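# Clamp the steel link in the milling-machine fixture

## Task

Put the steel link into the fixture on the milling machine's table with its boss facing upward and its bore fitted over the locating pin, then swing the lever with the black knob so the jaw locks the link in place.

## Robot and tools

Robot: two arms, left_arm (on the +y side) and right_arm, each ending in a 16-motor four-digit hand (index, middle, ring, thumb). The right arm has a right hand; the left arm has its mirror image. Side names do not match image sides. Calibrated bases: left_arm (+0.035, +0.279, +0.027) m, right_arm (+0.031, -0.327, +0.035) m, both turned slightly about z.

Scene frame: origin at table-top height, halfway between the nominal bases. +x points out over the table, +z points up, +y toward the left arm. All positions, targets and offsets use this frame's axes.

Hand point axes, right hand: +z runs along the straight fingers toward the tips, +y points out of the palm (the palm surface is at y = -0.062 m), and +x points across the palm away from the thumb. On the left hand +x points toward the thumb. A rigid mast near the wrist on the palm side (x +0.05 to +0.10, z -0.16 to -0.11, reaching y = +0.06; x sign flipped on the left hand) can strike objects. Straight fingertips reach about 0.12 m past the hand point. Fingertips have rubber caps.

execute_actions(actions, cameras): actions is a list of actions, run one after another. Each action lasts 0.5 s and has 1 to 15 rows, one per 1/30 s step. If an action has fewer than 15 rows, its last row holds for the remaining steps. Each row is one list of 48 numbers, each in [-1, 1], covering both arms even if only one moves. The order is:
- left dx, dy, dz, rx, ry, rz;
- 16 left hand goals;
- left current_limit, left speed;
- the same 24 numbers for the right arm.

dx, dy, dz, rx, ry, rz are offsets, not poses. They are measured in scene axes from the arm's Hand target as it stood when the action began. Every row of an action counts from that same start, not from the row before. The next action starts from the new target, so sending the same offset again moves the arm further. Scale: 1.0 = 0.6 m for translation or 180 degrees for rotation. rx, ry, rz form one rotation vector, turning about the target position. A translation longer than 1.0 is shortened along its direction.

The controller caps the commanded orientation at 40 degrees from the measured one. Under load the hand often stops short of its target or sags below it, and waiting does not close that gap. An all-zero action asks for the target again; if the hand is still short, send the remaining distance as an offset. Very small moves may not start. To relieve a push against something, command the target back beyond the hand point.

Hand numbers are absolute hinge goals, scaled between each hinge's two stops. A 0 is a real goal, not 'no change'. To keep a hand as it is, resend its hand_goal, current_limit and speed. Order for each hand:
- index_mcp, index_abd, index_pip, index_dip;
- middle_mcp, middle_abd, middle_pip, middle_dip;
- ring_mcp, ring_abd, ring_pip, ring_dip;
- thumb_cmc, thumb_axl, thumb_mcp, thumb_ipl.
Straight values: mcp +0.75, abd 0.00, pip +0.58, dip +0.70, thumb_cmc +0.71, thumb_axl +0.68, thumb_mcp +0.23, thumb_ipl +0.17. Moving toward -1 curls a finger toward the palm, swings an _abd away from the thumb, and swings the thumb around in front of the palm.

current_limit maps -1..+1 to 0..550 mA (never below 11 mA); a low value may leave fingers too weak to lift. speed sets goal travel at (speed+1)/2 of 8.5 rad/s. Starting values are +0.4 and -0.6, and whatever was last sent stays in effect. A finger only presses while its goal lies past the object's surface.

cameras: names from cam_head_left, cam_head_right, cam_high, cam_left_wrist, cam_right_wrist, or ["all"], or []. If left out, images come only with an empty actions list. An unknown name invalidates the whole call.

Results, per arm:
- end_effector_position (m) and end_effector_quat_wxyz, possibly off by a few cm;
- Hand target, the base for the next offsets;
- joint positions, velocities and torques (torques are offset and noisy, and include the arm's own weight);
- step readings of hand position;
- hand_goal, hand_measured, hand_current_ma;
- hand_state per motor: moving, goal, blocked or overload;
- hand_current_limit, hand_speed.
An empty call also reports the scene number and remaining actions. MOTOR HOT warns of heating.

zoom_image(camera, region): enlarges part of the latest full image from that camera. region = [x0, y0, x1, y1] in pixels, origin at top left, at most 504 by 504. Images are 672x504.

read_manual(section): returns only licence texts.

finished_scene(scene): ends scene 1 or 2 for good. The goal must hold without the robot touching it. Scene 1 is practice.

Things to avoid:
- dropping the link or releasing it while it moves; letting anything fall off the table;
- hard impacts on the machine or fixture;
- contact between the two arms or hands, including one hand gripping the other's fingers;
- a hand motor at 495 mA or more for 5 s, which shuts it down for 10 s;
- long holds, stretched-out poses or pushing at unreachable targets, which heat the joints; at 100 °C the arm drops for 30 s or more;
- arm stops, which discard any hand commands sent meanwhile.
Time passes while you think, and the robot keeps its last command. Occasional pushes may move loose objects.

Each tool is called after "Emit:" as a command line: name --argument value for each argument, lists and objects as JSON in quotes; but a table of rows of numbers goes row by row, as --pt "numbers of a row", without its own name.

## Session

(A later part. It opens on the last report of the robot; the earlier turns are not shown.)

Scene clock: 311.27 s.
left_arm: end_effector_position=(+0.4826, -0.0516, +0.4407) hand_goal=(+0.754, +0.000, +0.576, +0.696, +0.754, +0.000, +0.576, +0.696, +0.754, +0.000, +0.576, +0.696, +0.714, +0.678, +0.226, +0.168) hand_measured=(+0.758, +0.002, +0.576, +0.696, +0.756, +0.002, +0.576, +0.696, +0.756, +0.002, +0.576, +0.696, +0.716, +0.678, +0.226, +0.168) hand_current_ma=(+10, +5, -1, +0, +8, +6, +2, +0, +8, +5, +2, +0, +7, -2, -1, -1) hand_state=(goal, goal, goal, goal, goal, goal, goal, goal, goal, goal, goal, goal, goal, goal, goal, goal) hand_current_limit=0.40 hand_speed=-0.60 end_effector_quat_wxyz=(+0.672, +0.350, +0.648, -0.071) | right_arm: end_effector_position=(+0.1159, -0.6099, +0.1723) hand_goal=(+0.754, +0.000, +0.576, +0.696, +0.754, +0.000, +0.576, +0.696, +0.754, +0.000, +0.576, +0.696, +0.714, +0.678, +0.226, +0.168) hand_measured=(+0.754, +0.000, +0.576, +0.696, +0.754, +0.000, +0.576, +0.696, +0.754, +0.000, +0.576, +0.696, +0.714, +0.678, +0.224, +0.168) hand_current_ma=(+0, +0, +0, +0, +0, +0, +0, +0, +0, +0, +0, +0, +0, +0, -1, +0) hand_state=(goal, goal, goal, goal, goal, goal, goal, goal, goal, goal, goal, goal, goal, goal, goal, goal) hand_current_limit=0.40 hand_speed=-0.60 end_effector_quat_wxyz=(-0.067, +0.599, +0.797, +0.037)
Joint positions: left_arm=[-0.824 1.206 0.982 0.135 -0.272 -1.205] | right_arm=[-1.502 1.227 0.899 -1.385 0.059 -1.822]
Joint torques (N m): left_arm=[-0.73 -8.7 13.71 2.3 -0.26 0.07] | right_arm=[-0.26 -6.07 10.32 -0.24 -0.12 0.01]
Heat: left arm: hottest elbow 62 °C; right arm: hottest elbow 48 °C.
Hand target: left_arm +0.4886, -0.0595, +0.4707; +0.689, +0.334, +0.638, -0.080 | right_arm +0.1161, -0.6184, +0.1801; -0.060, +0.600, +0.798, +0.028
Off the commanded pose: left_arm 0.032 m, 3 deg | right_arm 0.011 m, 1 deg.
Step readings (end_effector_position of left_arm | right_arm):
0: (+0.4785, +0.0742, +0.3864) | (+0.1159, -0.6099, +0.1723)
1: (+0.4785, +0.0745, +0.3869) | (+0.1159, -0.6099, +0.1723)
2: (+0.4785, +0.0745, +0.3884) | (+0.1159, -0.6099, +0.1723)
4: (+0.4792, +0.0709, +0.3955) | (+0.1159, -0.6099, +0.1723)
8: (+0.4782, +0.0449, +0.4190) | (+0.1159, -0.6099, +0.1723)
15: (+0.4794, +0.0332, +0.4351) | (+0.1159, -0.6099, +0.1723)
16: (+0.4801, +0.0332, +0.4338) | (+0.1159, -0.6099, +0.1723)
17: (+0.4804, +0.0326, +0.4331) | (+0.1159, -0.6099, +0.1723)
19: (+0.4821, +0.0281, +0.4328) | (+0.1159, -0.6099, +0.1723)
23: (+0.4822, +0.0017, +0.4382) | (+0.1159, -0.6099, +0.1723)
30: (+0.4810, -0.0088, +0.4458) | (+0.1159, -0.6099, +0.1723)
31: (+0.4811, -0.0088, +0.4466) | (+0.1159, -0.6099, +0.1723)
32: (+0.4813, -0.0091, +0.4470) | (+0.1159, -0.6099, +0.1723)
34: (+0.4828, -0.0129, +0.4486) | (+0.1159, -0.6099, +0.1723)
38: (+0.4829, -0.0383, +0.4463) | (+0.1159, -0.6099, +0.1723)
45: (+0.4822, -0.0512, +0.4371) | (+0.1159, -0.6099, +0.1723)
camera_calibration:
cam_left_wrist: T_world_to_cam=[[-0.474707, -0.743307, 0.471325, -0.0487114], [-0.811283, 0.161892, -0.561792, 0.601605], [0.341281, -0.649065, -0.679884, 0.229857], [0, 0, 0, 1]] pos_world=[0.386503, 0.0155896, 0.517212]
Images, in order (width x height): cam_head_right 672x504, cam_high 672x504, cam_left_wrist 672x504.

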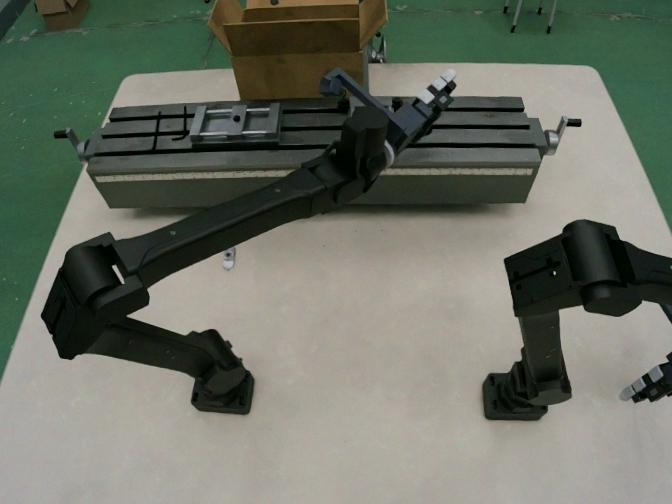

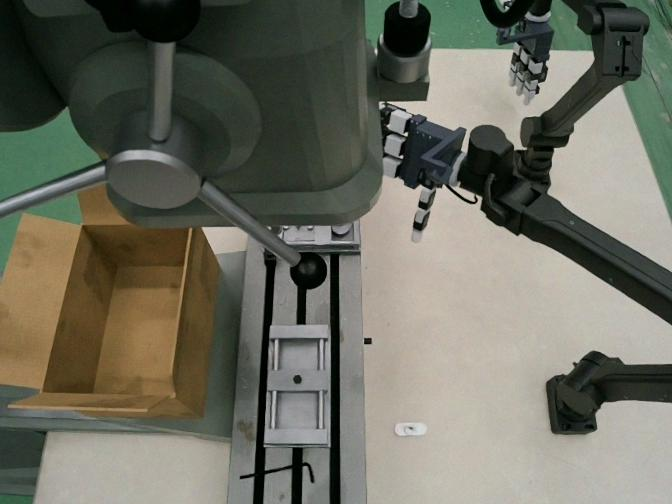

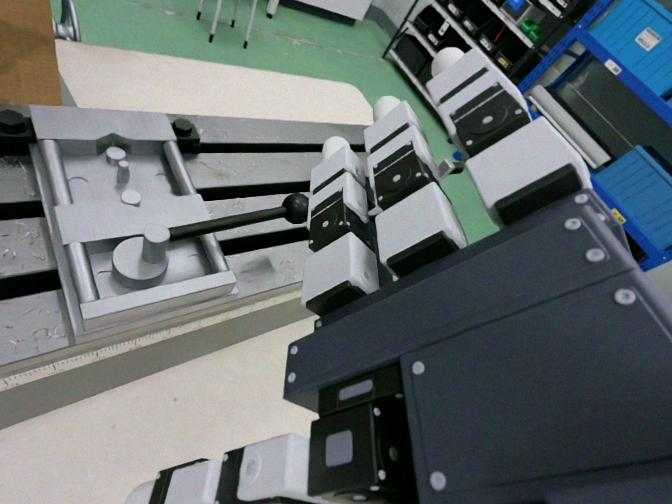

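Emit:
execute_actions --actions '[[[-0.01,0.09,0.0,0,0,0,0.754,0,0.576,0.696,0.754,0,0.576,0.696,0.754,0,0.576,0.696,0.714,0.678,0.226,0.168,0.4,-0.6,0,0,0,0,0,0,0.754,0,0.576,0.696,0.754,0,0.576,0.696,0.754,0,0.576,0.696,0.714,0.678,0.226,0.168,0.4,-0.6]],[[-0.01,0.09,-0.0,-0.044,-0.023,-0.0,0.754,0,0.576,0.696,0.754,0,0.576,0.696,0.754,0,0.576,0.696,0.714,0.678,0.226,0.168,0.4,-0.6,0,0,0,0,0,0,0.754,0,0.576,0.696,0.754,0,0.576,0.696,0.754,0,0.576,0.696,0.714,0.678,0.226,0.168,0.4,-0.6]],[[-0.01,0.09,-0.03,-0.044,-0.023,-0.0,0.754,0,0.576,0.696,0.754,0,0.576,0.696,0.754,0,0.576,0.696,0.714,0.678,0.226,0.168,0.4,-0.6,0,0,0,0,0,0,0.754,0,0.576,0.696,0.754,0,0.576,0.696,0.754,0,0.576,0.696,0.714,0.678,0.226,0.168,0.4,-0.6]],[[-0.01,0.09,-0.03,-0.044,-0.023,-0.0,0.754,0,0.576,0.696,0.754,0,0.576,0.696,0.754,0,0.576,0.696,0.714,0.678,0.226,0.168,0.4,-0.6,0,0,0,0,0,0,0.754,0,0.576,0.696,0.754,0,0.576,0.696,0.754,0,0.576,0.696,0.714,0.678,0.226,0.168,0.4,-0.6]],[[-0.01,0.08,-0.03,-0.044,-0.023,-0.0,0.754,0,0.576,0.696,0.754,0,0.576,0.696,0.754,0,0.576,0.696,0.714,0.678,0.226,0.168,0.4,-0.6,0,0,0,0,0,0,0.754,0,0.576,0.696,0.754,0,0.576,0.696,0.754,0,0.576,0.696,0.714,0.678,0.226,0.168,0.4,-0.6]]]' --cameras '["cam_left_wrist", "cam_head_right", "cam_high"]'

Scene clock: 388.37 s.
left_arm: end_effector_position=(+0.4573, +0.2008, +0.4247) hand_goal=(+0.754, +0.000, +0.576, +0.696, +0.754, +0.000, +0.576, +0.696, +0.754, +0.000, +0.576, +0.696, +0.714, +0.678, +0.226, +0.168) hand_measured=(+0.756, +0.002, +0.576, +0.696, +0.756, +0.002, +0.576, +0.696, +0.756, +0.002, +0.576, +0.696, +0.716, +0.678, +0.226, +0.168) hand_current_ma=(+7, +6, -1, +0, +6, +6, +2, +0, +6, +5, +2, +0, +5, -2, +0, -1) hand_state=(goal, goal, goal, goal, goal, goal, goal, goal, goal, goal, goal, goal, goal, goal, goal, goal) hand_current_limit=0.40 hand_speed=-0.60 end_effector_quat_wxyz=(+0.838, +0.146, +0.486, -0.201) | right_arm: end_effector_position=(+0.1159, -0.6099, +0.1723) hand_goal=(+0.754, +0.000, +0.576, +0.696, +0.754, +0.000, +0.576, +0.696, +0.754, +0.000, +0.576, +0.696, +0.714, +0.678, +0.226, +0.168) hand_measured=(+0.754, +0.000, +0.576, +0.696, +0.754, +0.000, +0.576, +0.696, +0.754, +0.000, +0.576, +0.696, +0.714, +0.678, +0.224, +0.168) hand_current_ma=(+0, +0, +0, +0, +0, +0, +0, +0, +0, +0, +0, +0, +0, +0, -1, +0) hand_state=(goal, goal, goal, goal, goal, goal, goal, goal, goal, goal, goal, goal, goal, goal, goal, goal) hand_current_limit=0.40 hand_speed=-0.60 end_effector_quat_wxyz=(-0.067, +0.599, +0.797, +0.037)
Joint positions: left_arm=[-0.239 0.933 0.432 1.02 0.208 -1.633] | right_arm=[-1.502 1.227 0.899 -1.385 0.059 -1.822]
Joint torques (N m): left_arm=[0.44 -3.02 7.3 2.73 0.06 0.07] | right_arm=[-0.32 -5.83 10.33 -0.25 -0.11 0]
Heat: left arm: hottest elbow 69 °C; right arm: hottest elbow 49 °C.
Hand target: left_arm +0.4586, +0.2046, +0.4168; +0.837, +0.142, +0.487, -0.202 | right_arm +0.1161, -0.6184, +0.1801; -0.060, +0.600, +0.798, +0.028
Off the commanded pose: left_arm 0.009 m, 0 deg | right_arm 0.011 m, 1 deg.
Step readings (end_effector_position of left_arm | right_arm):
0: (+0.4826, -0.0516, +0.4407) | (+0.1159, -0.6099, +0.1723)
1: (+0.4826, -0.0516, +0.4407) | (+0.1159, -0.6099, +0.1723)
2: (+0.4826, -0.0520, +0.4414) | (+0.1159, -0.6099, +0.1723)
4: (+0.4832, -0.0504, +0.4456) | (+0.1159, -0.6099, +0.1723)
8: (+0.4837, -0.0269, +0.4655) | (+0.1159, -0.6099, +0.1723)
15: (+0.4796, -0.0064, +0.4896) | (+0.1159, -0.6099, +0.1723)
16: (+0.4796, -0.0069, +0.4886) | (+0.1159, -0.6099, +0.1723)
17: (+0.4800, -0.0061, +0.4852) | (+0.1159, -0.6099, +0.1723)
19: (+0.4781, -0.0006, +0.4758) | (+0.1159, -0.6099, +0.1723)
23: (+0.4781, +0.0290, +0.4586) | (+0.1159, -0.6099, +0.1723)
30: (+0.4777, +0.0433, +0.4695) | (+0.1159, -0.6099, +0.1723)
31: (+0.4772, +0.0434, +0.4703) | (+0.1159, -0.6099, +0.1723)
32: (+0.4768, +0.0449, +0.4700) | (+0.1159, -0.6099, +0.1723)
34: (+0.4736, +0.0527, +0.4661) | (+0.1159, -0.6099, +0.1723)
38: (+0.4714, +0.0852, +0.4517) | (+0.1159, -0.6099, +0.1723)
45: (+0.4725, +0.0968, +0.4510) | (+0.1159, -0.6099, +0.1723)
46: (+0.4722, +0.0967, +0.4513) | (+0.1159, -0.6099, +0.1723)
47: (+0.4719, +0.0982, +0.4509) | (+0.1159, -0.6099, +0.1723)
49: (+0.4688, +0.1070, +0.4482) | (+0.1159, -0.6099, +0.1723)
53: (+0.4665, +0.1410, +0.4351) | (+0.1159, -0.6099, +0.1723)
60: (+0.4656, +0.1519, +0.4361) | (+0.1159, -0.6099, +0.1723)
61: (+0.4652, +0.1517, +0.4367) | (+0.1159, -0.6099, +0.1723)
62: (+0.4643, +0.1532, +0.4371) | (+0.1159, -0.6099, +0.1723)
64: (+0.4610, +0.1629, +0.4358) | (+0.1159, -0.6099, +0.1723)
68: (+0.4577, +0.1940, +0.4236) | (+0.1159, -0.6099, +0.1723)
75: (+0.4570, +0.2012, +0.4241) | (+0.1159, -0.6099, +0.1723)
camera_calibration:
cam_left_wrist: T_world_to_cam=[[-0.659598, -0.400485, 0.636037, 0.0801608], [-0.590156, -0.248083, -0.768225, 0.600112], [0.465453, -0.882081, -0.072714, 0.123612], [0, 0, 0, 1]] pos_world=[0.349498, 0.290016, 0.419024]
Images, in order (width x height): cam_head_right 672x504, cam_high 672x504, cam_left_wrist 672x504.

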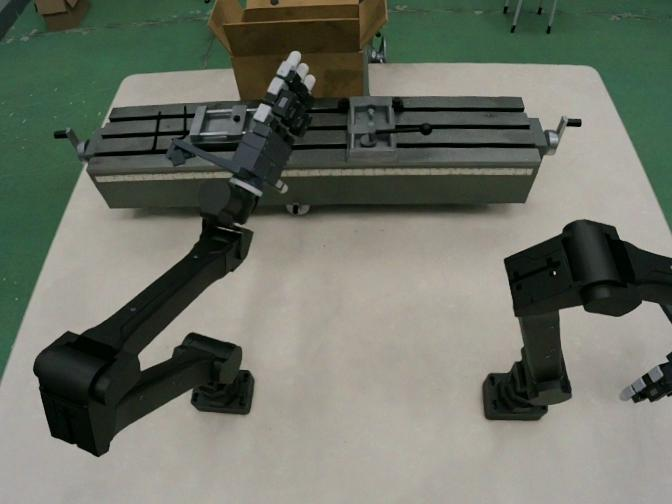

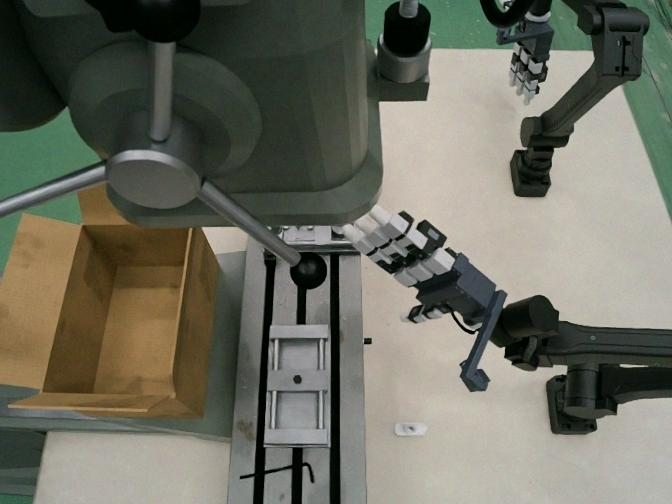

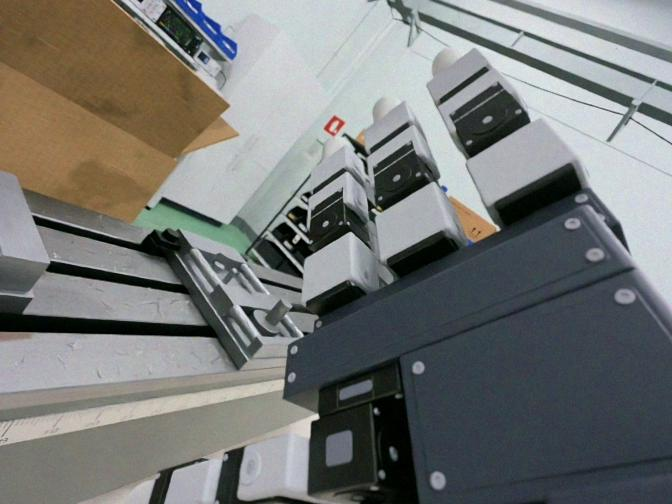

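Emit:
execute_actions --actions '[[[-0.004,0.1167,-0.009,0.044,0.023,0,0.754,0,0.576,0.696,0.754,0,0.576,0.696,0.754,0,0.576,0.696,0.714,0.678,0.226,0.168,0.4,-0.6,0.088,0.066,0.05,0.0308,0.0275,-0.0259,0.754,0,0.576,0.696,0.754,0,0.576,0.696,0.754,0,0.576,0.696,0.714,0.678,0.226,0.168,0.4,-0.6]],[[-0.004,0.1167,-0.009,0.044,0.023,0,0.754,0,0.576,0.696,0.754,0,0.576,0.696,0.754,0,0.576,0.696,0.714,0.678,0.226,0.168,0.4,-0.6,0.088,0.066,0.05,0.0308,0.0275,-0.0259,0.754,0,0.576,0.696,0.754,0,0.576,0.696,0.754,0,0.576,0.696,0.714,0.678,0.226,0.168,0.4,-0.6]],[[-0.004,0.1167,-0.009,0.044,0.023,0,0.754,0,0.576,0.696,0.754,0,0.576,0.696,0.754,0,0.576,0.696,0.714,0.678,0.226,0.168,0.4,-0.6,0.088,0.066,0.05,0.0308,0.0275,-0.0259,0.754,0,0.576,0.696,0.754,0,0.576,0.696,0.754,0,0.576,0.696,0.714,0.678,0.226,0.168,0.4,-0.6]],[[-0.004,0.1167,-0.009,0.044,0.023,0,0.754,0,0.576,0.696,0.754,0,0.576,0.696,0.754,0,0.576,0.696,0.714,0.678,0.226,0.168,0.4,-0.6,0.088,0.066,0.05,0.0308,0.0275,-0.0259,0.754,0,0.576,0.696,0.754,0,0.576,0.696,0.754,0,0.576,0.696,0.714,0.678,0.226,0.168,0.4,-0.6]],[[-0.004,0.1167,-0.009,0,0,0.0666,0.754,0,0.576,0.696,0.754,0,0.576,0.696,0.754,0,0.576,0.696,0.714,0.678,0.226,0.168,0.4,-0.6,0.088,0.066,0.05,0.0308,0.0275,-0.0259,0.754,0,0.576,0.696,0.754,0,0.576,0.696,0.754,0,0.576,0.696,0.714,0.678,0.226,0.168,0.4,-0.6]],[[-0.004,0.1167,-0.009,0,0,0.0666,0.754,0,0.576,0.696,0.754,0,0.576,0.696,0.754,0,0.576,0.696,0.714,0.678,0.226,0.168,0.4,-0.6,0,0.1,0,0.0308,0.0275,-0.0259,0.754,0,0.576,0.696,0.754,0,0.576,0.696,0.754,0,0.576,0.696,0.714,0.678,0.226,0.168,0.4,-0.6]],[[-0.004,0.1167,-0.009,0,0,0.0666,0.754,0,0.576,0.696,0.754,0,0.576,0.696,0.754,0,0.576,0.696,0.714,0.678,0.226,0.168,0.4,-0.6,0,0.1,0,0.0308,0.0275,-0.0259,0.754,0,0.576,0.696,0.754,0,0.576,0.696,0.754,0,0.576,0.696,0.714,0.678,0.226,0.168,0.4,-0.6]],[[-0.004,0.1167,-0.009,0,0,0.0666,0.754,0,0.576,0.696,0.754,0,0.576,0.696,0.754,0,0.576,0.696,0.714,0.678,0.226,0.168,0.4,-0.6,0,0.1,0,0.0308,0.0275,-0.0259,0.754,0,0.576,0.696,0.754,0,0.576,0.696,0.754,0,0.576,0.696,0.714,0.678,0.226,0.168,0.4,-0.6]],[[0,0,0,0,0,0,0.754,0,0.576,0.696,0.754,0,0.576,0.696,0.754,0,0.576,0.696,0.714,0.678,0.226,0.168,0.4,-0.6,0,0.1,0,0.0308,0.0275,-0.0259,0.754,0,0.576,0.696,0.754,0,0.576,0.696,0.754,0,0.576,0.696,0.714,0.678,0.226,0.168,0.4,-0.6]]]' --cameras '["all"]'

Scene clock: 560.93 s.
left_arm: end_effector_position=(+0.4325, +0.7496, +0.3455) hand_goal=(+0.754, +0.000, +0.576, +0.696, +0.754, +0.000, +0.576, +0.696, +0.754, +0.000, +0.576, +0.696, +0.714, +0.678, +0.226, +0.168) hand_measured=(+0.758, +0.002, +0.576, +0.696, +0.758, +0.002, +0.576, +0.696, +0.758, +0.002, +0.576, +0.696, +0.716, +0.678, +0.226, +0.168) hand_current_ma=(+15, +6, +0, +0, +13, +6, +2, +0, +13, +5, +2, +0, +6, -2, +1, -1) hand_state=(goal, goal, goal, goal, goal, goal, goal, goal, goal, goal, goal, goal, goal, goal, goal, goal) hand_current_limit=0.40 hand_speed=-0.60 end_effector_quat_wxyz=(+0.651, +0.040, +0.734, +0.189) | right_arm: end_effector_position=(+0.3692, -0.1819, +0.3109) hand_goal=(+0.754, +0.000, +0.576, +0.696, +0.754, +0.000, +0.576, +0.696, +0.754, +0.000, +0.576, +0.696, +0.714, +0.678, +0.226, +0.168) hand_measured=(+0.750, +0.002, +0.576, +0.696, +0.748, +0.002, +0.576, +0.696, +0.750, +0.002, +0.576, +0.696, +0.710, +0.678, +0.224, +0.168) hand_current_ma=(-2, +0, +0, +0, -2, +0, +0, +0, -2, +0, +0, +0, -2, +0, -1, +0) hand_state=(goal, goal, goal, goal, goal, goal, goal, goal, goal, goal, goal, goal, goal, goal, goal, goal) hand_current_limit=0.40 hand_speed=-0.60 end_effector_quat_wxyz=(-0.531, +0.753, +0.346, +0.178)
Joint positions: left_arm=[1 1.378 0.883 0.385 0.72 -1.161] | right_arm=[0.074 1.189 1.13 -1.7 -1.182 0.614]
Joint torques (N m): left_arm=[-0.38 -9.93 12.49 2.88 -0.08 0.06] | right_arm=[0.09 -5.19 13.37 -0.55 -1.33 0.1]
Heat: left arm: hottest elbow 50 °C; right arm: hottest elbow 50 °C.
Hand target: left_arm +0.4394, +0.7648, +0.3735; +0.662, +0.046, +0.719, +0.207 | right_arm +0.3802, -0.1804, +0.3302; -0.564, +0.718, +0.380, +0.147
Off the commanded pose: left_arm 0.033 m, 3 deg | right_arm 0.022 m, 8 deg.
joint sent to its limit (right arm) — joint 4 (wrist pitch), lower limit. The joint targets are off in orientation, not in position.
Step readings (end_effector_position of left_arm | right_arm):
0: (+0.4573, +0.2008, +0.4246) | (+0.1159, -0.6099, +0.1723)
1: (+0.4573, +0.2002, +0.4245) | (+0.1160, -0.6097, +0.1723)
2: (+0.4575, +0.1992, +0.4242) | (+0.1169, -0.6079, +0.1725)
4: (+0.4581, +0.2086, +0.4208) | (+0.1259, -0.5962, +0.1753)
8: (+0.4548, +0.2572, +0.4163) | (+0.1534, -0.5686, +0.1862)
15: (+0.4540, +0.2707, +0.4132) | (+0.1631, -0.5617, +0.1931)
16: (+0.4541, +0.2696, +0.4126) | (+0.1634, -0.5623, +0.1935)
17: (+0.4541, +0.2680, +0.4101) | (+0.1652, -0.5615, +0.1946)
19: (+0.4530, +0.2781, +0.4044) | (+0.1777, -0.5518, +0.1998)
23: (+0.4485, +0.3286, +0.3937) | (+0.2046, -0.5266, +0.2134)
30: (+0.4456, +0.3378, +0.3871) | (+0.2138, -0.5264, +0.2224)
31: (+0.4456, +0.3371, +0.3864) | (+0.2141, -0.5269, +0.2223)
32: (+0.4451, +0.3356, +0.3844) | (+0.2173, -0.5263, +0.2235)
34: (+0.4421, +0.3452, +0.3793) | (+0.2325, -0.5178, +0.2306)
38: (+0.4370, +0.3955, +0.3723) | (+0.2578, -0.4923, +0.2483)
45: (+0.4424, +0.4074, +0.3748) | (+0.2647, -0.4879, +0.2520)
46: (+0.4426, +0.4068, +0.3750) | (+0.2650, -0.4885, +0.2520)
47: (+0.4419, +0.4062, +0.3750) | (+0.2681, -0.4872, +0.2531)
49: (+0.4394, +0.4135, +0.3739) | (+0.2821, -0.4758, +0.2581)
53: (+0.4357, +0.4638, +0.3704) | (+0.3075, -0.4498, +0.2710)
60: (+0.4403, +0.4787, +0.3667) | (+0.3175, -0.4504, +0.2797)
61: (+0.4407, +0.4794, +0.3667) | (+0.3178, -0.4509, +0.2799)
62: (+0.4409, +0.4843, +0.3666) | (+0.3202, -0.4493, +0.2814)
64: (+0.4405, +0.4985, +0.3667) | (+0.3327, -0.4366, +0.2895)
68: (+0.4365, +0.5308, +0.3656) | (+0.3588, -0.4101, +0.3093)
75: (+0.4383, +0.5433, +0.3639) | (+0.3702, -0.4127, +0.3120)
76: (+0.4384, +0.5445, +0.3638) | (+0.3702, -0.4130, +0.3111)
77: (+0.4379, +0.5502, +0.3639) | (+0.3710, -0.4110, +0.3112)
79: (+0.4367, +0.5659, +0.3641) | (+0.3749, -0.3960, +0.3133)
83: (+0.4339, +0.5989, +0.3611) | (+0.3785, -0.3619, +0.3159)
90: (+0.4359, +0.6114, +0.3546) | (+0.3756, -0.3564, +0.3133)
91: (+0.4358, +0.6125, +0.3548) | (+0.3752, -0.3562, +0.3131)
92: (+0.4345, +0.6182, +0.3545) | (+0.3753, -0.3533, +0.3136)
94: (+0.4324, +0.6340, +0.3550) | (+0.3762, -0.3372, +0.3159)
98: (+0.4313, +0.6661, +0.3537) | (+0.3737, -0.3031, +0.3174)
105: (+0.4337, +0.6790, +0.3452) | (+0.3708, -0.2966, +0.3123)
106: (+0.4333, +0.6801, +0.3454) | (+0.3708, -0.2964, +0.3115)
107: (+0.4312, +0.6859, +0.3462) | (+0.3709, -0.2927, +0.3120)
109: (+0.4277, +0.7022, +0.3485) | (+0.3713, -0.2771, +0.3144)
113: (+0.4276, +0.7352, +0.3509) | (+0.3699, -0.2463, +0.3152)
120: (+0.4317, +0.7481, +0.3411) | (+0.3697, -0.2391, +0.3100)
121: (+0.4318, +0.7482, +0.3410) | (+0.3696, -0.2387, +0.3102)
122: (+0.4318, +0.7483, +0.3412) | (+0.3695, -0.2347, +0.3118)
124: (+0.4320, +0.7486, +0.3424) | (+0.3701, -0.2193, +0.3171)
128: (+0.4325, +0.7494, +0.3451) | (+0.3694, -0.1901, +0.3178)
135: (+0.4325, +0.7496, +0.3455) | (+0.3695, -0.1819, +0.3101)
camera_calibration:
cam_left_wrist: T_world_to_cam=[[0.221979, -0.826642, 0.517096, 0.313171], [-0.657186, -0.51861, -0.546946, 0.816167], [0.7203, -0.218418, -0.658378, 0.208093], [0, 0, 0, 1]] pos_world=[0.316968, 0.727604, 0.421464]
cam_right_wrist: T_world_to_cam=[[-0.0503139, -0.379905, -0.923656, 0.268997], [-0.605315, -0.72401, 0.330762, -0.0573668], [-0.794394, 0.575745, -0.193534, 0.586363], [0, 0, 0, 1]] pos_world=[0.444613, -0.276936, 0.380917]

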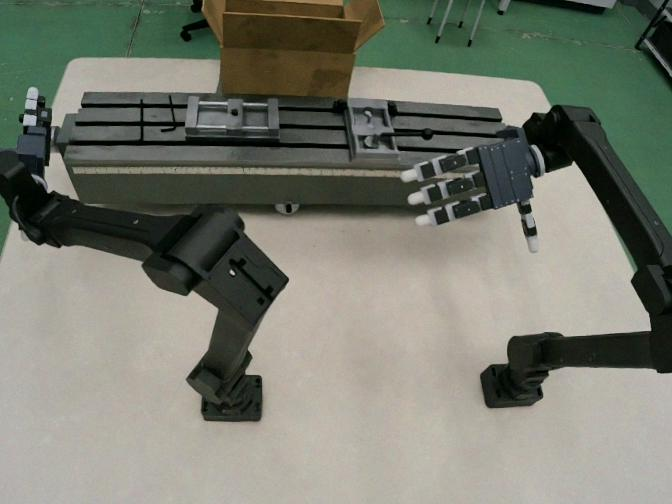

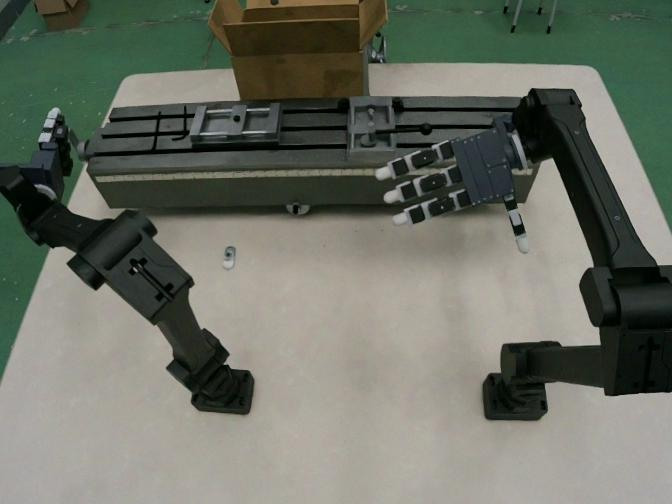

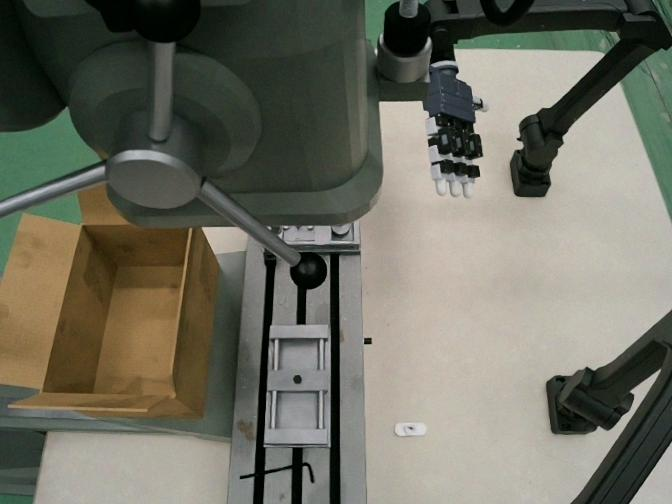

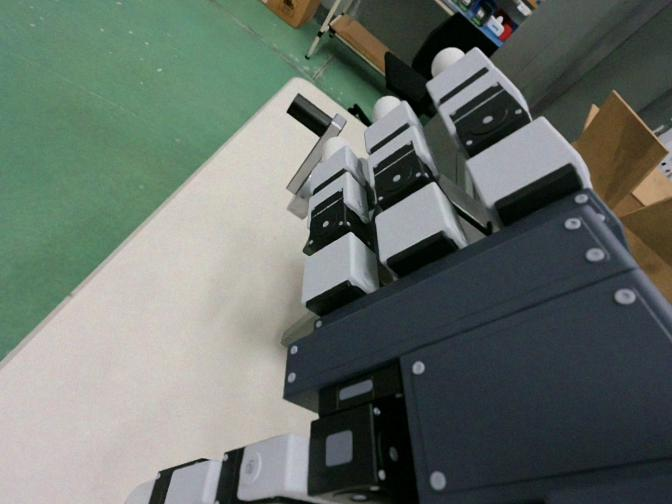

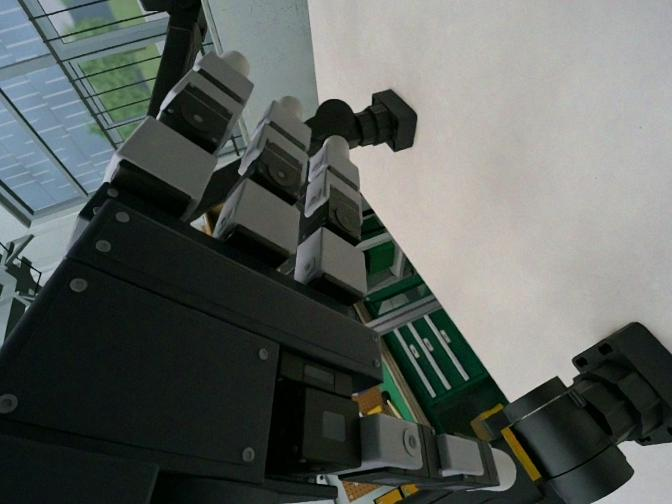

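Emit:
execute_actions --actions '[[[0,0,0,0,0,0,0.754,0,0.576,0.696,0.754,0,0.576,0.696,0.754,0,0.576,0.696,0.714,0.678,0.226,0.168,0.4,-0.6,0,0.093,0,0.0308,0.0275,-0.0259,0.754,0,0.576,0.696,0.754,0,0.576,0.696,0.754,0,0.576,0.696,0.714,0.678,0.226,0.168,0.4,-0.6]],[[0,0,0,0,0,0,0.754,0,0.576,0.696,0.754,0,0.576,0.696,0.754,0,0.576,0.696,0.714,0.678,0.226,0.168,0.4,-0.6,0,0.093,0,0.0308,0.0275,-0.0259,0.754,0,0.576,0.696,0.754,0,0.576,0.696,0.754,0,0.576,0.696,0.714,0.678,0.226,0.168,0.4,-0.6]],[[0,0,0,0,0,0,0.754,0,0.576,0.696,0.754,0,0.576,0.696,0.754,0,0.576,0.696,0.714,0.678,0.226,0.168,0.4,-0.6,0,0.093,0,0.0308,0.0275,-0.0259,0.754,0,0.576,0.696,0.754,0,0.576,0.696,0.754,0,0.576,0.696,-0.504,0.678,0.226,0.168,0.4,-0.6]],[[0,0,0,0,0,0,0.754,0,0.576,0.696,0.754,0,0.576,0.696,0.754,0,0.576,0.696,0.714,0.678,0.226,0.168,0.4,-0.6,0,0.093,0,0,0,0,-0.0685,0,0.3576,0.6232,0.754,0,0.576,0.696,0.754,0,0.576,0.696,-0.504,0.678,-0.101,0.157,0.4,-0.6]],[[0,0,0,0,0,0,0.754,0,0.576,0.696,0.754,0,0.576,0.696,0.754,0,0.576,0.696,0.714,0.678,0.226,0.168,0.4,-0.6,0,0.093,0,0,0,0,-0.0685,0,0.3576,0.6232,0.754,0,0.576,0.696,0.754,0,0.576,0.696,-0.504,0.678,-0.101,0.157,0.4,-0.6]]]' --cameras '["all"]'

Scene clock: 590.13 s.
left_arm: end_effector_position=(+0.4325, +0.7496, +0.3455) hand_goal=(+0.754, +0.000, +0.576, +0.696, +0.754, +0.000, +0.576, +0.696, +0.754, +0.000, +0.576, +0.696, +0.714, +0.678, +0.226, +0.168) hand_measured=(+0.758, +0.002, +0.576, +0.696, +0.758, +0.002, +0.576, +0.696, +0.758, +0.002, +0.576, +0.696, +0.716, +0.678, +0.226, +0.168) hand_current_ma=(+15, +6, +0, +0, +13, +6, +2, +0, +13, +5, +2, +0, +6, -2, +1, -1) hand_state=(goal, goal, goal, goal, goal, goal, goal, goal, goal, goal, goal, goal, goal, goal, goal, goal) hand_current_limit=0.40 hand_speed=-0.60 end_effector_quat_wxyz=(+0.651, +0.040, +0.734, +0.189) | right_arm: end_effector_position=(+0.3686, +0.0924, +0.3162) hand_goal=(-0.068, +0.000, +0.358, +0.624, +0.754, +0.000, +0.576, +0.696, +0.754, +0.000, +0.576, +0.696, -0.504, +0.678, -0.100, +0.158) hand_measured=(-0.070, +0.002, +0.358, +0.626, +0.746, +0.002, +0.576, +0.696, +0.746, +0.002, +0.576, +0.696, -0.496, +0.678, -0.094, +0.160) hand_current_ma=(-1, +0, +0, +1, -5, +0, +0, +0, -4, +0, +0, +0, +4, +0, +3, +1) hand_state=(goal, goal, goal, goal, goal, goal, goal, goal, goal, goal, goal, goal, goal, goal, goal, goal) hand_current_limit=0.40 hand_speed=-0.60 end_effector_quat_wxyz=(+0.712, -0.604, -0.357, +0.020)
Joint positions: left_arm=[1 1.378 0.883 0.385 0.72 -1.161] | right_arm=[0.606 1.651 1.479 -1.509 -1.585 0.955]
Joint torques (N m): left_arm=[-0.32 -9.99 12.46 2.85 -0.07 0.07] | right_arm=[-0.79 -12.86 13.45 -0.51 -1.38 0]
Heat: left arm: hottest elbow 52 °C; right arm: hottest elbow 53 °C.
Hand target: left_arm +0.4394, +0.7648, +0.3735; +0.662, +0.046, +0.719, +0.207 | right_arm +0.3802, +0.0987, +0.3301; +0.684, -0.683, -0.190, -0.174
Off the commanded pose: left_arm 0.033 m, 3 deg | right_arm 0.019 m, 31 deg.
joint sent to its limit (right arm) — joint 5 (wrist yaw), lower limit. The joint targets are off in orientation, not in position.
Step readings (end_effector_position of left_arm | right_arm):
0: (+0.4325, +0.7496, +0.3455) | (+0.3692, -0.1819, +0.3109)
1: (+0.4325, +0.7496, +0.3455) | (+0.3692, -0.1813, +0.3113)
2: (+0.4325, +0.7496, +0.3455) | (+0.3693, -0.1773, +0.3137)
4: (+0.4325, +0.7496, +0.3455) | (+0.3701, -0.1632, +0.3204)
8: (+0.4325, +0.7496, +0.3455) | (+0.3680, -0.1371, +0.3191)
15: (+0.4325, +0.7496, +0.3455) | (+0.3679, -0.1286, +0.3122)
16: (+0.4325, +0.7496, +0.3455) | (+0.3683, -0.1282, +0.3127)
17: (+0.4325, +0.7496, +0.3455) | (+0.3692, -0.1243, +0.3158)
19: (+0.4325, +0.7496, +0.3455) | (+0.3713, -0.1104, +0.3245)
23: (+0.4325, +0.7496, +0.3455) | (+0.3675, -0.0843, +0.3241)
30: (+0.4325, +0.7496, +0.3455) | (+0.3698, -0.0741, +0.3148)
31: (+0.4325, +0.7496, +0.3455) | (+0.3702, -0.0739, +0.3149)
32: (+0.4325, +0.7496, +0.3455) | (+0.3698, -0.0715, +0.3162)
34: (+0.4325, +0.7496, +0.3455) | (+0.3695, -0.0608, +0.3203)
38: (+0.4325, +0.7496, +0.3455) | (+0.3665, -0.0321, +0.3193)
45: (+0.4325, +0.7496, +0.3455) | (+0.3673, -0.0191, +0.3095)
46: (+0.4325, +0.7496, +0.3455) | (+0.3679, -0.0189, +0.3101)
47: (+0.4325, +0.7496, +0.3455) | (+0.3682, -0.0174, +0.3112)
49: (+0.4325, +0.7496, +0.3455) | (+0.3710, -0.0085, +0.3155)
53: (+0.4325, +0.7496, +0.3455) | (+0.3695, +0.0205, +0.3200)
60: (+0.4325, +0.7496, +0.3455) | (+0.3666, +0.0368, +0.3126)
61: (+0.4325, +0.7496, +0.3455) | (+0.3671, +0.0370, +0.3126)
62: (+0.4325, +0.7496, +0.3455) | (+0.3679, +0.0384, +0.3132)
64: (+0.4325, +0.7496, +0.3455) | (+0.3721, +0.0470, +0.3165)
68: (+0.4325, +0.7496, +0.3455) | (+0.3729, +0.0742, +0.3199)
75: (+0.4325, +0.7496, +0.3455) | (+0.3673, +0.0917, +0.3134)
camera_calibration:
cam_left_wrist: T_world_to_cam=[[0.221979, -0.826642, 0.517096, 0.313171], [-0.657186, -0.51861, -0.546946, 0.816167], [0.7203, -0.218418, -0.658378, 0.208093], [0, 0, 0, 1]] pos_world=[0.316968, 0.727604, 0.421464]
cam_right_wrist: T_world_to_cam=[[-0.288585, -0.16765, -0.942662, 0.452263], [-0.153363, -0.963744, 0.21835, 0.0302146], [-0.945092, 0.207582, 0.252411, 0.377466], [0, 0, 0, 1]] pos_world=[0.49189, 0.0265856, 0.324457]

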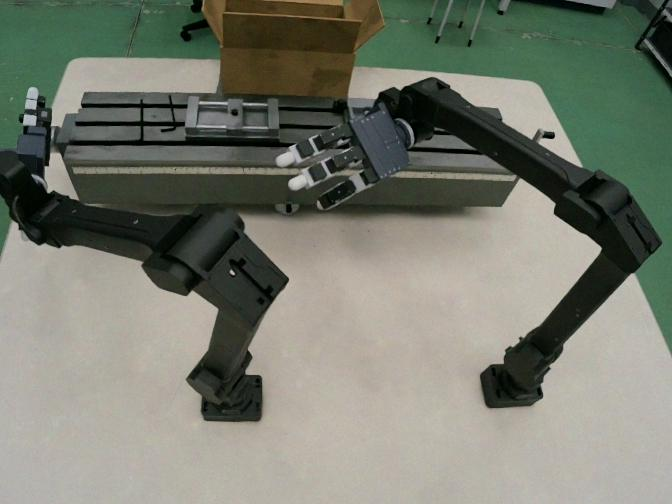

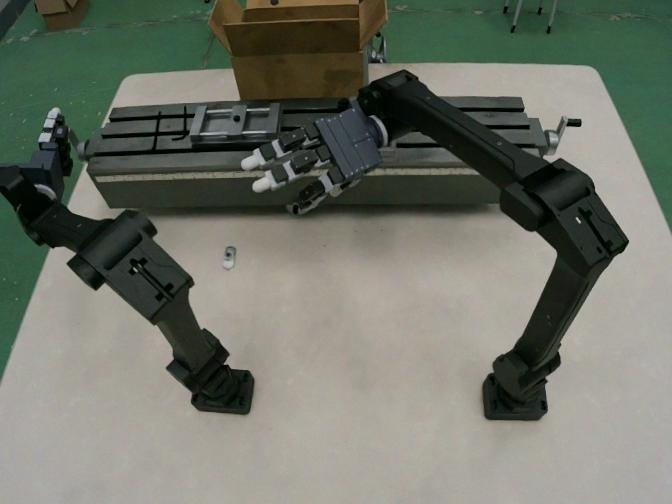

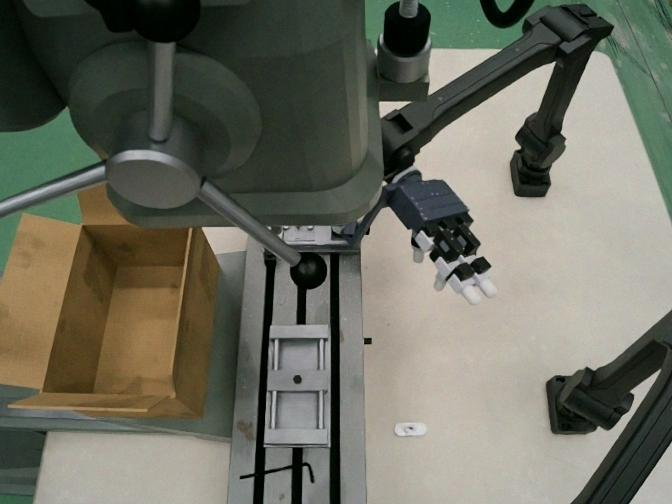

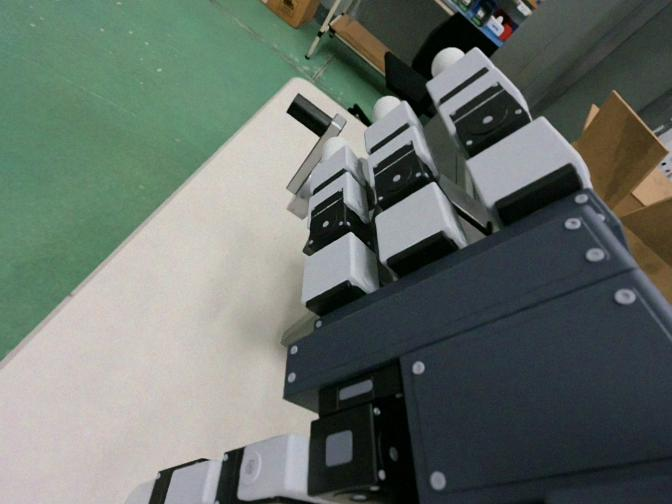

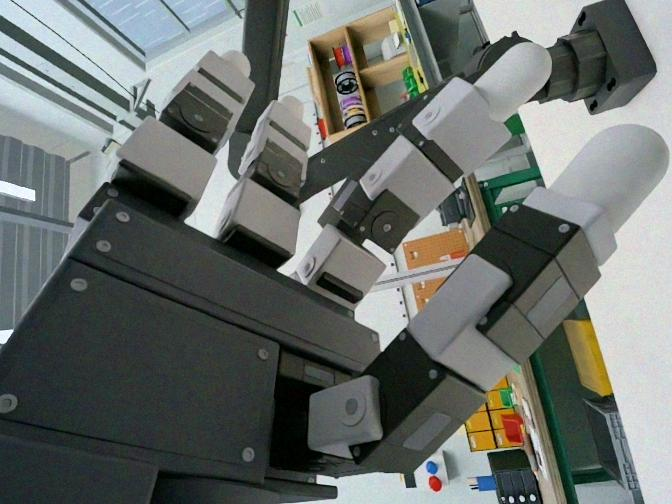

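Emit:
execute_actions --actions '[[[0,0,0,0,0,0,0.754,0,0.576,0.696,0.754,0,0.576,0.696,0.754,0,0.576,0.696,0.714,0.678,0.226,0.168,0.4,-0.6,0,0,0,-0.0652,0,0.0335,-0.0685,0,0.3576,0.6232,0.754,0,0.576,0.696,0.754,0,0.576,0.696,-0.504,0.678,-0.101,0.157,0.4,-0.6]],[[0,0,0,0,0,0,0.754,0,0.576,0.696,0.754,0,0.576,0.696,0.754,0,0.576,0.696,0.714,0.678,0.226,0.168,0.4,-0.6,0,0,0,-0.0652,0,0.0335,-0.0685,0,0.3576,0.6232,0.754,0,0.576,0.696,0.754,0,0.576,0.696,-0.504,0.678,-0.101,0.157,0.4,-0.6]],[[0,0,0,0,0,0,0.754,0,0.576,0.696,0.754,0,0.576,0.696,0.754,0,0.576,0.696,0.714,0.678,0.226,0.168,0.4,-0.6,0,0,0,-0.0652,0,0.0335,-0.0685,0,0.3576,0.6232,0.754,0,0.576,0.696,0.754,0,0.576,0.696,-0.504,0.678,-0.101,0.157,0.4,-0.6]],[[0,0,0,0,0,0,0.754,0,0.576,0.696,0.754,0,0.576,0.696,0.754,0,0.576,0.696,0.714,0.678,0.226,0.168,0.4,-0.6,0,0,0,-0.0652,0,0.0335,-0.0685,0,0.3576,0.6232,0.754,0,0.576,0.696,0.754,0,0.576,0.696,-0.504,0.678,-0.101,0.157,0.4,-0.6]],[[0,0,0,0,0,0,0.754,0,0.576,0.696,0.754,0,0.576,0.696,0.754,0,0.576,0.696,0.714,0.678,0.226,0.168,0.4,-0.6,0,0,0,0,0,0,-0.0685,0,0.3576,0.6232,0.754,0,0.576,0.696,0.754,0,0.576,0.696,-0.504,0.678,-0.101,0.157,0.4,-0.6]]]'

Scene clock: 790.50 s.
left_arm: end_effector_position=(+0.4325, +0.7496, +0.3455) hand_goal=(+0.754, +0.000, +0.576, +0.696, +0.754, +0.000, +0.576, +0.696, +0.754, +0.000, +0.576, +0.696, +0.714, +0.678, +0.226, +0.168) hand_measured=(+0.758, +0.002, +0.576, +0.696, +0.758, +0.002, +0.576, +0.696, +0.758, +0.002, +0.576, +0.696, +0.716, +0.678, +0.226, +0.168) hand_current_ma=(+15, +6, +0, +0, +13, +6, +2, +0, +13, +5, +2, +0, +6, -2, +1, -1) hand_state=(goal, goal, goal, goal, goal, goal, goal, goal, goal, goal, goal, goal, goal, goal, goal, goal) hand_current_limit=0.40 hand_speed=-0.60 end_effector_quat_wxyz=(+0.651, +0.040, +0.734, +0.189) | right_arm: end_effector_position=(+0.3725, +0.0885, +0.3161) hand_goal=(-0.068, +0.000, +0.358, +0.624, +0.754, +0.000, +0.576, +0.696, +0.754, +0.000, +0.576, +0.696, -0.504, +0.678, -0.100, +0.158) hand_measured=(-0.068, +0.002, +0.358, +0.626, +0.744, +0.002, +0.576, +0.696, +0.746, +0.002, +0.576, +0.696, -0.500, +0.678, -0.100, +0.160) hand_current_ma=(+0, +0, +0, +1, -5, +0, +0, +0, -4, +0, +0, +0, +1, +0, +0, +1) hand_state=(goal, goal, goal, goal, goal, goal, goal, goal, goal, goal, goal, goal, goal, goal, goal, goal) hand_current_limit=0.40 hand_speed=-0.60 end_effector_quat_wxyz=(-0.374, +0.849, +0.367, -0.071)
Joint positions: left_arm=[1 1.378 0.883 0.385 0.72 -1.161] | right_arm=[0.815 1.693 1.799 -1.505 -0.766 1.597]
Joint torques (N m): left_arm=[-0.15 -9.93 12.42 2.86 -0.06 0.06] | right_arm=[-0.21 -14.04 14.24 -0.09 -0.7 -0.11]
Heat: left arm: hottest elbow 63 °C; right arm: hottest elbow 55 °C.
Hand target: left_arm +0.4394, +0.7648, +0.3735; +0.662, +0.046, +0.719, +0.207 | right_arm +0.3802, +0.0988, +0.3301; -0.378, +0.844, +0.378, -0.058
Off the commanded pose: left_arm 0.033 m, 3 deg | right_arm 0.019 m, 2 deg.
Step readings (end_effector_position of left_arm | right_arm):
0: (+0.4325, +0.7496, +0.3455) | (+0.3685, +0.0924, +0.3162)
1: (+0.4325, +0.7496, +0.3455) | (+0.3686, +0.0923, +0.3161)
2: (+0.4325, +0.7496, +0.3455) | (+0.3688, +0.0914, +0.3153)
4: (+0.4325, +0.7496, +0.3455) | (+0.3705, +0.0895, +0.3136)
8: (+0.4325, +0.7496, +0.3455) | (+0.3741, +0.0885, +0.3163)
15: (+0.4325, +0.7496, +0.3455) | (+0.3776, +0.0884, +0.3119)
16: (+0.4325, +0.7496, +0.3455) | (+0.3784, +0.0887, +0.3104)
17: (+0.4325, +0.7496, +0.3455) | (+0.3800, +0.0869, +0.3066)
19: (+0.4325, +0.7496, +0.3455) | (+0.3833, +0.0830, +0.2984)
23: (+0.4325, +0.7496, +0.3455) | (+0.3867, +0.0885, +0.2950)
30: (+0.4325, +0.7496, +0.3455) | (+0.3912, +0.1014, +0.3200)
31: (+0.4325, +0.7496, +0.3455) | (+0.3911, +0.1007, +0.3241)
32: (+0.4325, +0.7496, +0.3455) | (+0.3915, +0.0975, +0.3259)
34: (+0.4325, +0.7496, +0.3455) | (+0.3911, +0.0908, +0.3261)
38: (+0.4325, +0.7496, +0.3455) | (+0.3804, +0.0866, +0.3183)
45: (+0.4325, +0.7496, +0.3455) | (+0.3715, +0.0893, +0.3097)
46: (+0.4325, +0.7496, +0.3455) | (+0.3718, +0.0887, +0.3095)
47: (+0.4325, +0.7496, +0.3455) | (+0.3725, +0.0856, +0.3092)
49: (+0.4325, +0.7496, +0.3455) | (+0.3747, +0.0802, +0.3117)
53: (+0.4325, +0.7496, +0.3455) | (+0.3768, +0.0839, +0.3185)
60: (+0.4325, +0.7496, +0.3455) | (+0.3712, +0.0886, +0.3145)
61: (+0.4325, +0.7496, +0.3455) | (+0.3714, +0.0885, +0.3137)
62: (+0.4325, +0.7496, +0.3455) | (+0.3715, +0.0883, +0.3131)
64: (+0.4325, +0.7496, +0.3455) | (+0.3716, +0.0881, +0.3126)
68: (+0.4325, +0.7496, +0.3455) | (+0.3718, +0.0880, +0.3140)
75: (+0.4325, +0.7496, +0.3455) | (+0.3724, +0.0885, +0.3161)

Emit:
execute_actions --actions '[[[0,0,0,0,0,0,0.754,0,0.576,0.696,0.754,0,0.576,0.696,0.754,0,0.576,0.696,0.714,0.678,0.226,0.168,0.4,-0.6,-0.0036,0.05,0,0.0314,-0.0414,-0.013,-0.0685,0,0.3576,0.6232,0.754,0,0.576,0.696,0.754,0,0.576,0.696,-0.504,0.678,-0.101,0.157,0.4,-0.6]],[[0,0,0,0,0,0,0.754,0,0.576,0.696,0.754,0,0.576,0.696,0.754,0,0.576,0.696,0.714,0.678,0.226,0.168,0.4,-0.6,-0.0036,0.05,0,0.0314,-0.0414,-0.013,-0.0685,0,0.3576,0.6232,0.754,0,0.576,0.696,0.754,0,0.576,0.696,-0.504,0.678,-0.101,0.157,0.4,-0.6]],[[0,0,0,0,0,0,0.754,0,0.576,0.696,0.754,0,0.576,0.696,0.754,0,0.576,0.696,0.714,0.678,0.226,0.168,0.4,-0.6,-0.0036,0.08,0,0.0314,-0.0414,-0.013,-0.0685,0,0.3576,0.6232,0.754,0,0.576,0.696,0.754,0,0.576,0.696,-0.504,0.678,-0.101,0.157,0.4,-0.6]],[[0,0,0,0,0,0,0.754,0,0.576,0.696,0.754,0,0.576,0.696,0.754,0,0.576,0.696,0.714,0.678,0.226,0.168,0.4,-0.6,-0.0036,0.08,0,0.0473,-0.016,0.0019,-0.0685,0,0.3576,0.6232,0.754,0,0.576,0.696,0.754,0,0.576,0.696,-0.504,0.678,-0.101,0.157,0.4,-0.6]],[[0,0,0,0,0,0,0.754,0,0.576,0.696,0.754,0,0.576,0.696,0.754,0,0.576,0.696,0.714,0.678,0.226,0.168,0.4,-0.6,-0.0036,0.08,0,0.0473,-0.016,0.0019,-0.0685,0,0.3576,0.6232,0.754,0,0.576,0.696,0.754,0,0.576,0.696,-0.504,0.678,-0.101,0.157,0.4,-0.6]],[[0,0,0,0,0,0,0.754,0,0.576,0.696,0.754,0,0.576,0.696,0.754,0,0.576,0.696,0.714,0.678,0.226,0.168,0.4,-0.6,-0.0036,0.08,0,0.0473,-0.016,0.0019,-0.0685,0,0.3576,0.6232,0.754,0,0.576,0.696,0.754,0,0.576,0.696,-0.504,0.678,-0.101,0.157,0.4,-0.6]]]' --cameras '["cam_right_wrist","cam_head_left","cam_high"]'

Scene clock: 814.00 s.
left_arm: end_effector_position=(+0.4325, +0.7496, +0.3455) hand_goal=(+0.754, +0.000, +0.576, +0.696, +0.754, +0.000, +0.576, +0.696, +0.754, +0.000, +0.576, +0.696, +0.714, +0.678, +0.226, +0.168) hand_measured=(+0.758, +0.002, +0.576, +0.696, +0.758, +0.002, +0.576, +0.696, +0.758, +0.002, +0.576, +0.696, +0.716, +0.678, +0.226, +0.168) hand_current_ma=(+15, +6, +0, +0, +13, +6, +2, +0, +13, +5, +2, +0, +6, -2, +1, -1) hand_state=(goal, goal, goal, goal, goal, goal, goal, goal, goal, goal, goal, goal, goal, goal, goal, goal) hand_current_limit=0.40 hand_speed=-0.60 end_effector_quat_wxyz=(+0.651, +0.040, +0.734, +0.189) | right_arm: end_effector_position=(+0.3671, +0.3453, +0.3333) hand_goal=(-0.068, +0.000, +0.358, +0.624, +0.754, +0.000, +0.576, +0.696, +0.754, +0.000, +0.576, +0.696, -0.504, +0.678, -0.100, +0.158) hand_measured=(-0.068, +0.002, +0.358, +0.626, +0.744, +0.002, +0.576, +0.696, +0.746, +0.002, +0.576, +0.696, -0.498, +0.678, -0.100, +0.160) hand_current_ma=(+0, +0, +0, +1, -5, +0, +0, +0, -4, +0, +0, +0, +2, +0, +0, +0) hand_state=(goal, goal, goal, goal, goal, goal, goal, goal, goal, goal, goal, goal, goal, goal, goal, goal) hand_current_limit=0.40 hand_speed=-0.60 end_effector_quat_wxyz=(-0.552, +0.666, +0.385, +0.321)
Joint positions: left_arm=[1 1.378 0.883 0.385 0.72 -1.161] | right_arm=[1.125 1.7 1.46 0.031 -0.477 1.994]
Joint torques (N m): left_arm=[-0.44 -9.93 12.42 2.86 -0.04 0.07] | right_arm=[-0.21 -16.38 10.84 2.73 -0.09 -0.07]
Heat: left arm: hottest elbow 63 °C; right arm: hottest elbow 56 °C.
Hand target: left_arm +0.4394, +0.7648, +0.3735; +0.662, +0.046, +0.719, +0.207 | right_arm +0.3672, +0.3507, +0.3299; -0.556, +0.664, +0.383, +0.323
Off the commanded pose: left_arm 0.033 m, 3 deg | right_arm 0.006 m, 1 deg.
Step readings (end_effector_position of left_arm | right_arm):
0: (+0.4325, +0.7496, +0.3455) | (+0.3724, +0.0885, +0.3161)
1: (+0.4325, +0.7496, +0.3455) | (+0.3727, +0.0885, +0.3160)
2: (+0.4325, +0.7496, +0.3455) | (+0.3740, +0.0902, +0.3160)
4: (+0.4325, +0.7496, +0.3455) | (+0.3834, +0.1007, +0.3166)
8: (+0.4325, +0.7496, +0.3455) | (+0.3867, +0.1189, +0.3184)
15: (+0.4325, +0.7496, +0.3455) | (+0.3784, +0.1281, +0.3225)
16: (+0.4325, +0.7496, +0.3455) | (+0.3789, +0.1282, +0.3227)
17: (+0.4325, +0.7496, +0.3455) | (+0.3810, +0.1296, +0.3224)
19: (+0.4325, +0.7496, +0.3455) | (+0.3868, +0.1346, +0.3202)
23: (+0.4325, +0.7496, +0.3455) | (+0.3845, +0.1465, +0.3177)
30: (+0.4325, +0.7496, +0.3455) | (+0.3759, +0.1579, +0.3199)
31: (+0.4325, +0.7496, +0.3455) | (+0.3767, +0.1580, +0.3199)
32: (+0.4325, +0.7496, +0.3455) | (+0.3790, +0.1598, +0.3203)
34: (+0.4325, +0.7496, +0.3455) | (+0.3869, +0.1677, +0.3213)
38: (+0.4325, +0.7496, +0.3455) | (+0.3837, +0.1901, +0.3216)
45: (+0.4325, +0.7496, +0.3455) | (+0.3705, +0.2064, +0.3189)
46: (+0.4325, +0.7496, +0.3455) | (+0.3712, +0.2068, +0.3191)
47: (+0.4325, +0.7496, +0.3455) | (+0.3724, +0.2092, +0.3195)
49: (+0.4325, +0.7496, +0.3455) | (+0.3768, +0.2192, +0.3235)
53: (+0.4325, +0.7496, +0.3455) | (+0.3775, +0.2364, +0.3308)
60: (+0.4325, +0.7496, +0.3455) | (+0.3710, +0.2489, +0.3348)
61: (+0.4325, +0.7496, +0.3455) | (+0.3713, +0.2493, +0.3349)
62: (+0.4325, +0.7496, +0.3455) | (+0.3719, +0.2516, +0.3359)
64: (+0.4325, +0.7496, +0.3455) | (+0.3752, +0.2612, +0.3406)
68: (+0.4325, +0.7496, +0.3455) | (+0.3745, +0.2816, +0.3450)
75: (+0.4325, +0.7496, +0.3455) | (+0.3676, +0.2960, +0.3353)
76: (+0.4325, +0.7496, +0.3455) | (+0.3681, +0.2965, +0.3347)
77: (+0.4325, +0.7496, +0.3455) | (+0.3691, +0.2989, +0.3353)
79: (+0.4325, +0.7496, +0.3455) | (+0.3732, +0.3089, +0.3409)
83: (+0.4325, +0.7496, +0.3455) | (+0.3737, +0.3289, +0.3446)
90: (+0.4325, +0.7496, +0.3455) | (+0.3664, +0.3444, +0.3333)
camera_calibration:
cam_right_wrist: T_world_to_cam=[[0.203303, -0.182206, -0.962013, 0.341211], [-0.670608, -0.741811, -0.00122073, 0.456365], [-0.713409, 0.645382, -0.273001, 0.25813], [0, 0, 0, 1]] pos_world=[0.420825, 0.234115, 0.399276]
Images, in order (width x height): cam_head_left 672x504, cam_high 672x504, cam_right_wrist 672x504.

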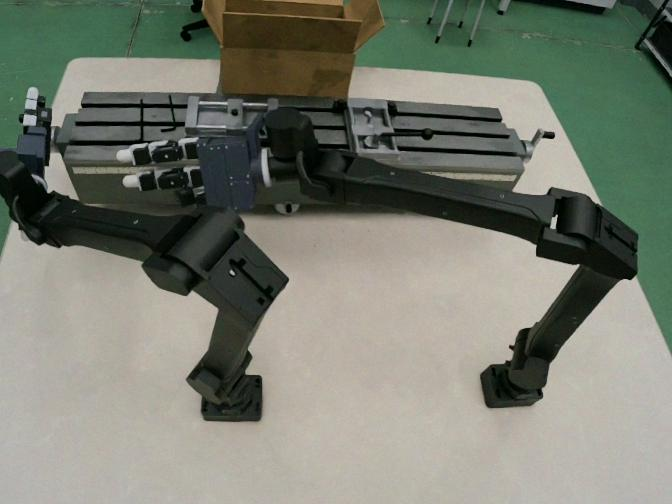

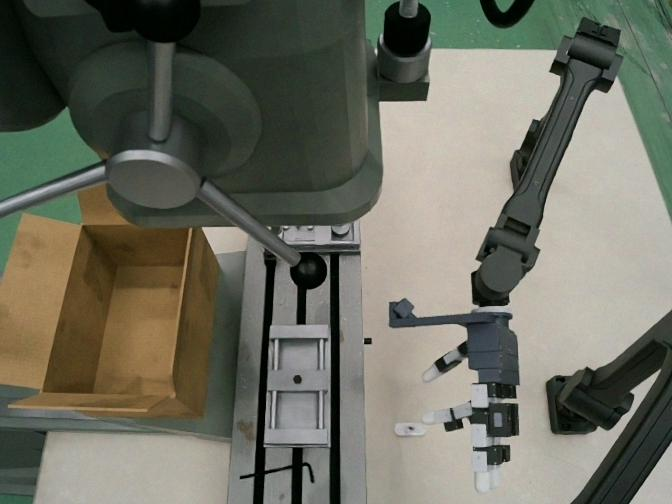

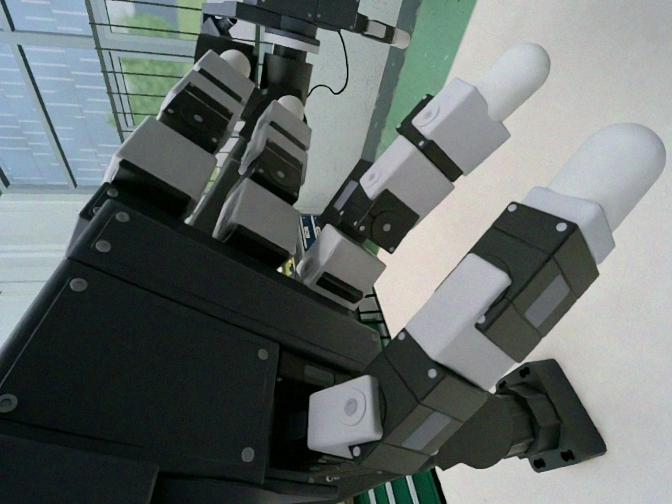

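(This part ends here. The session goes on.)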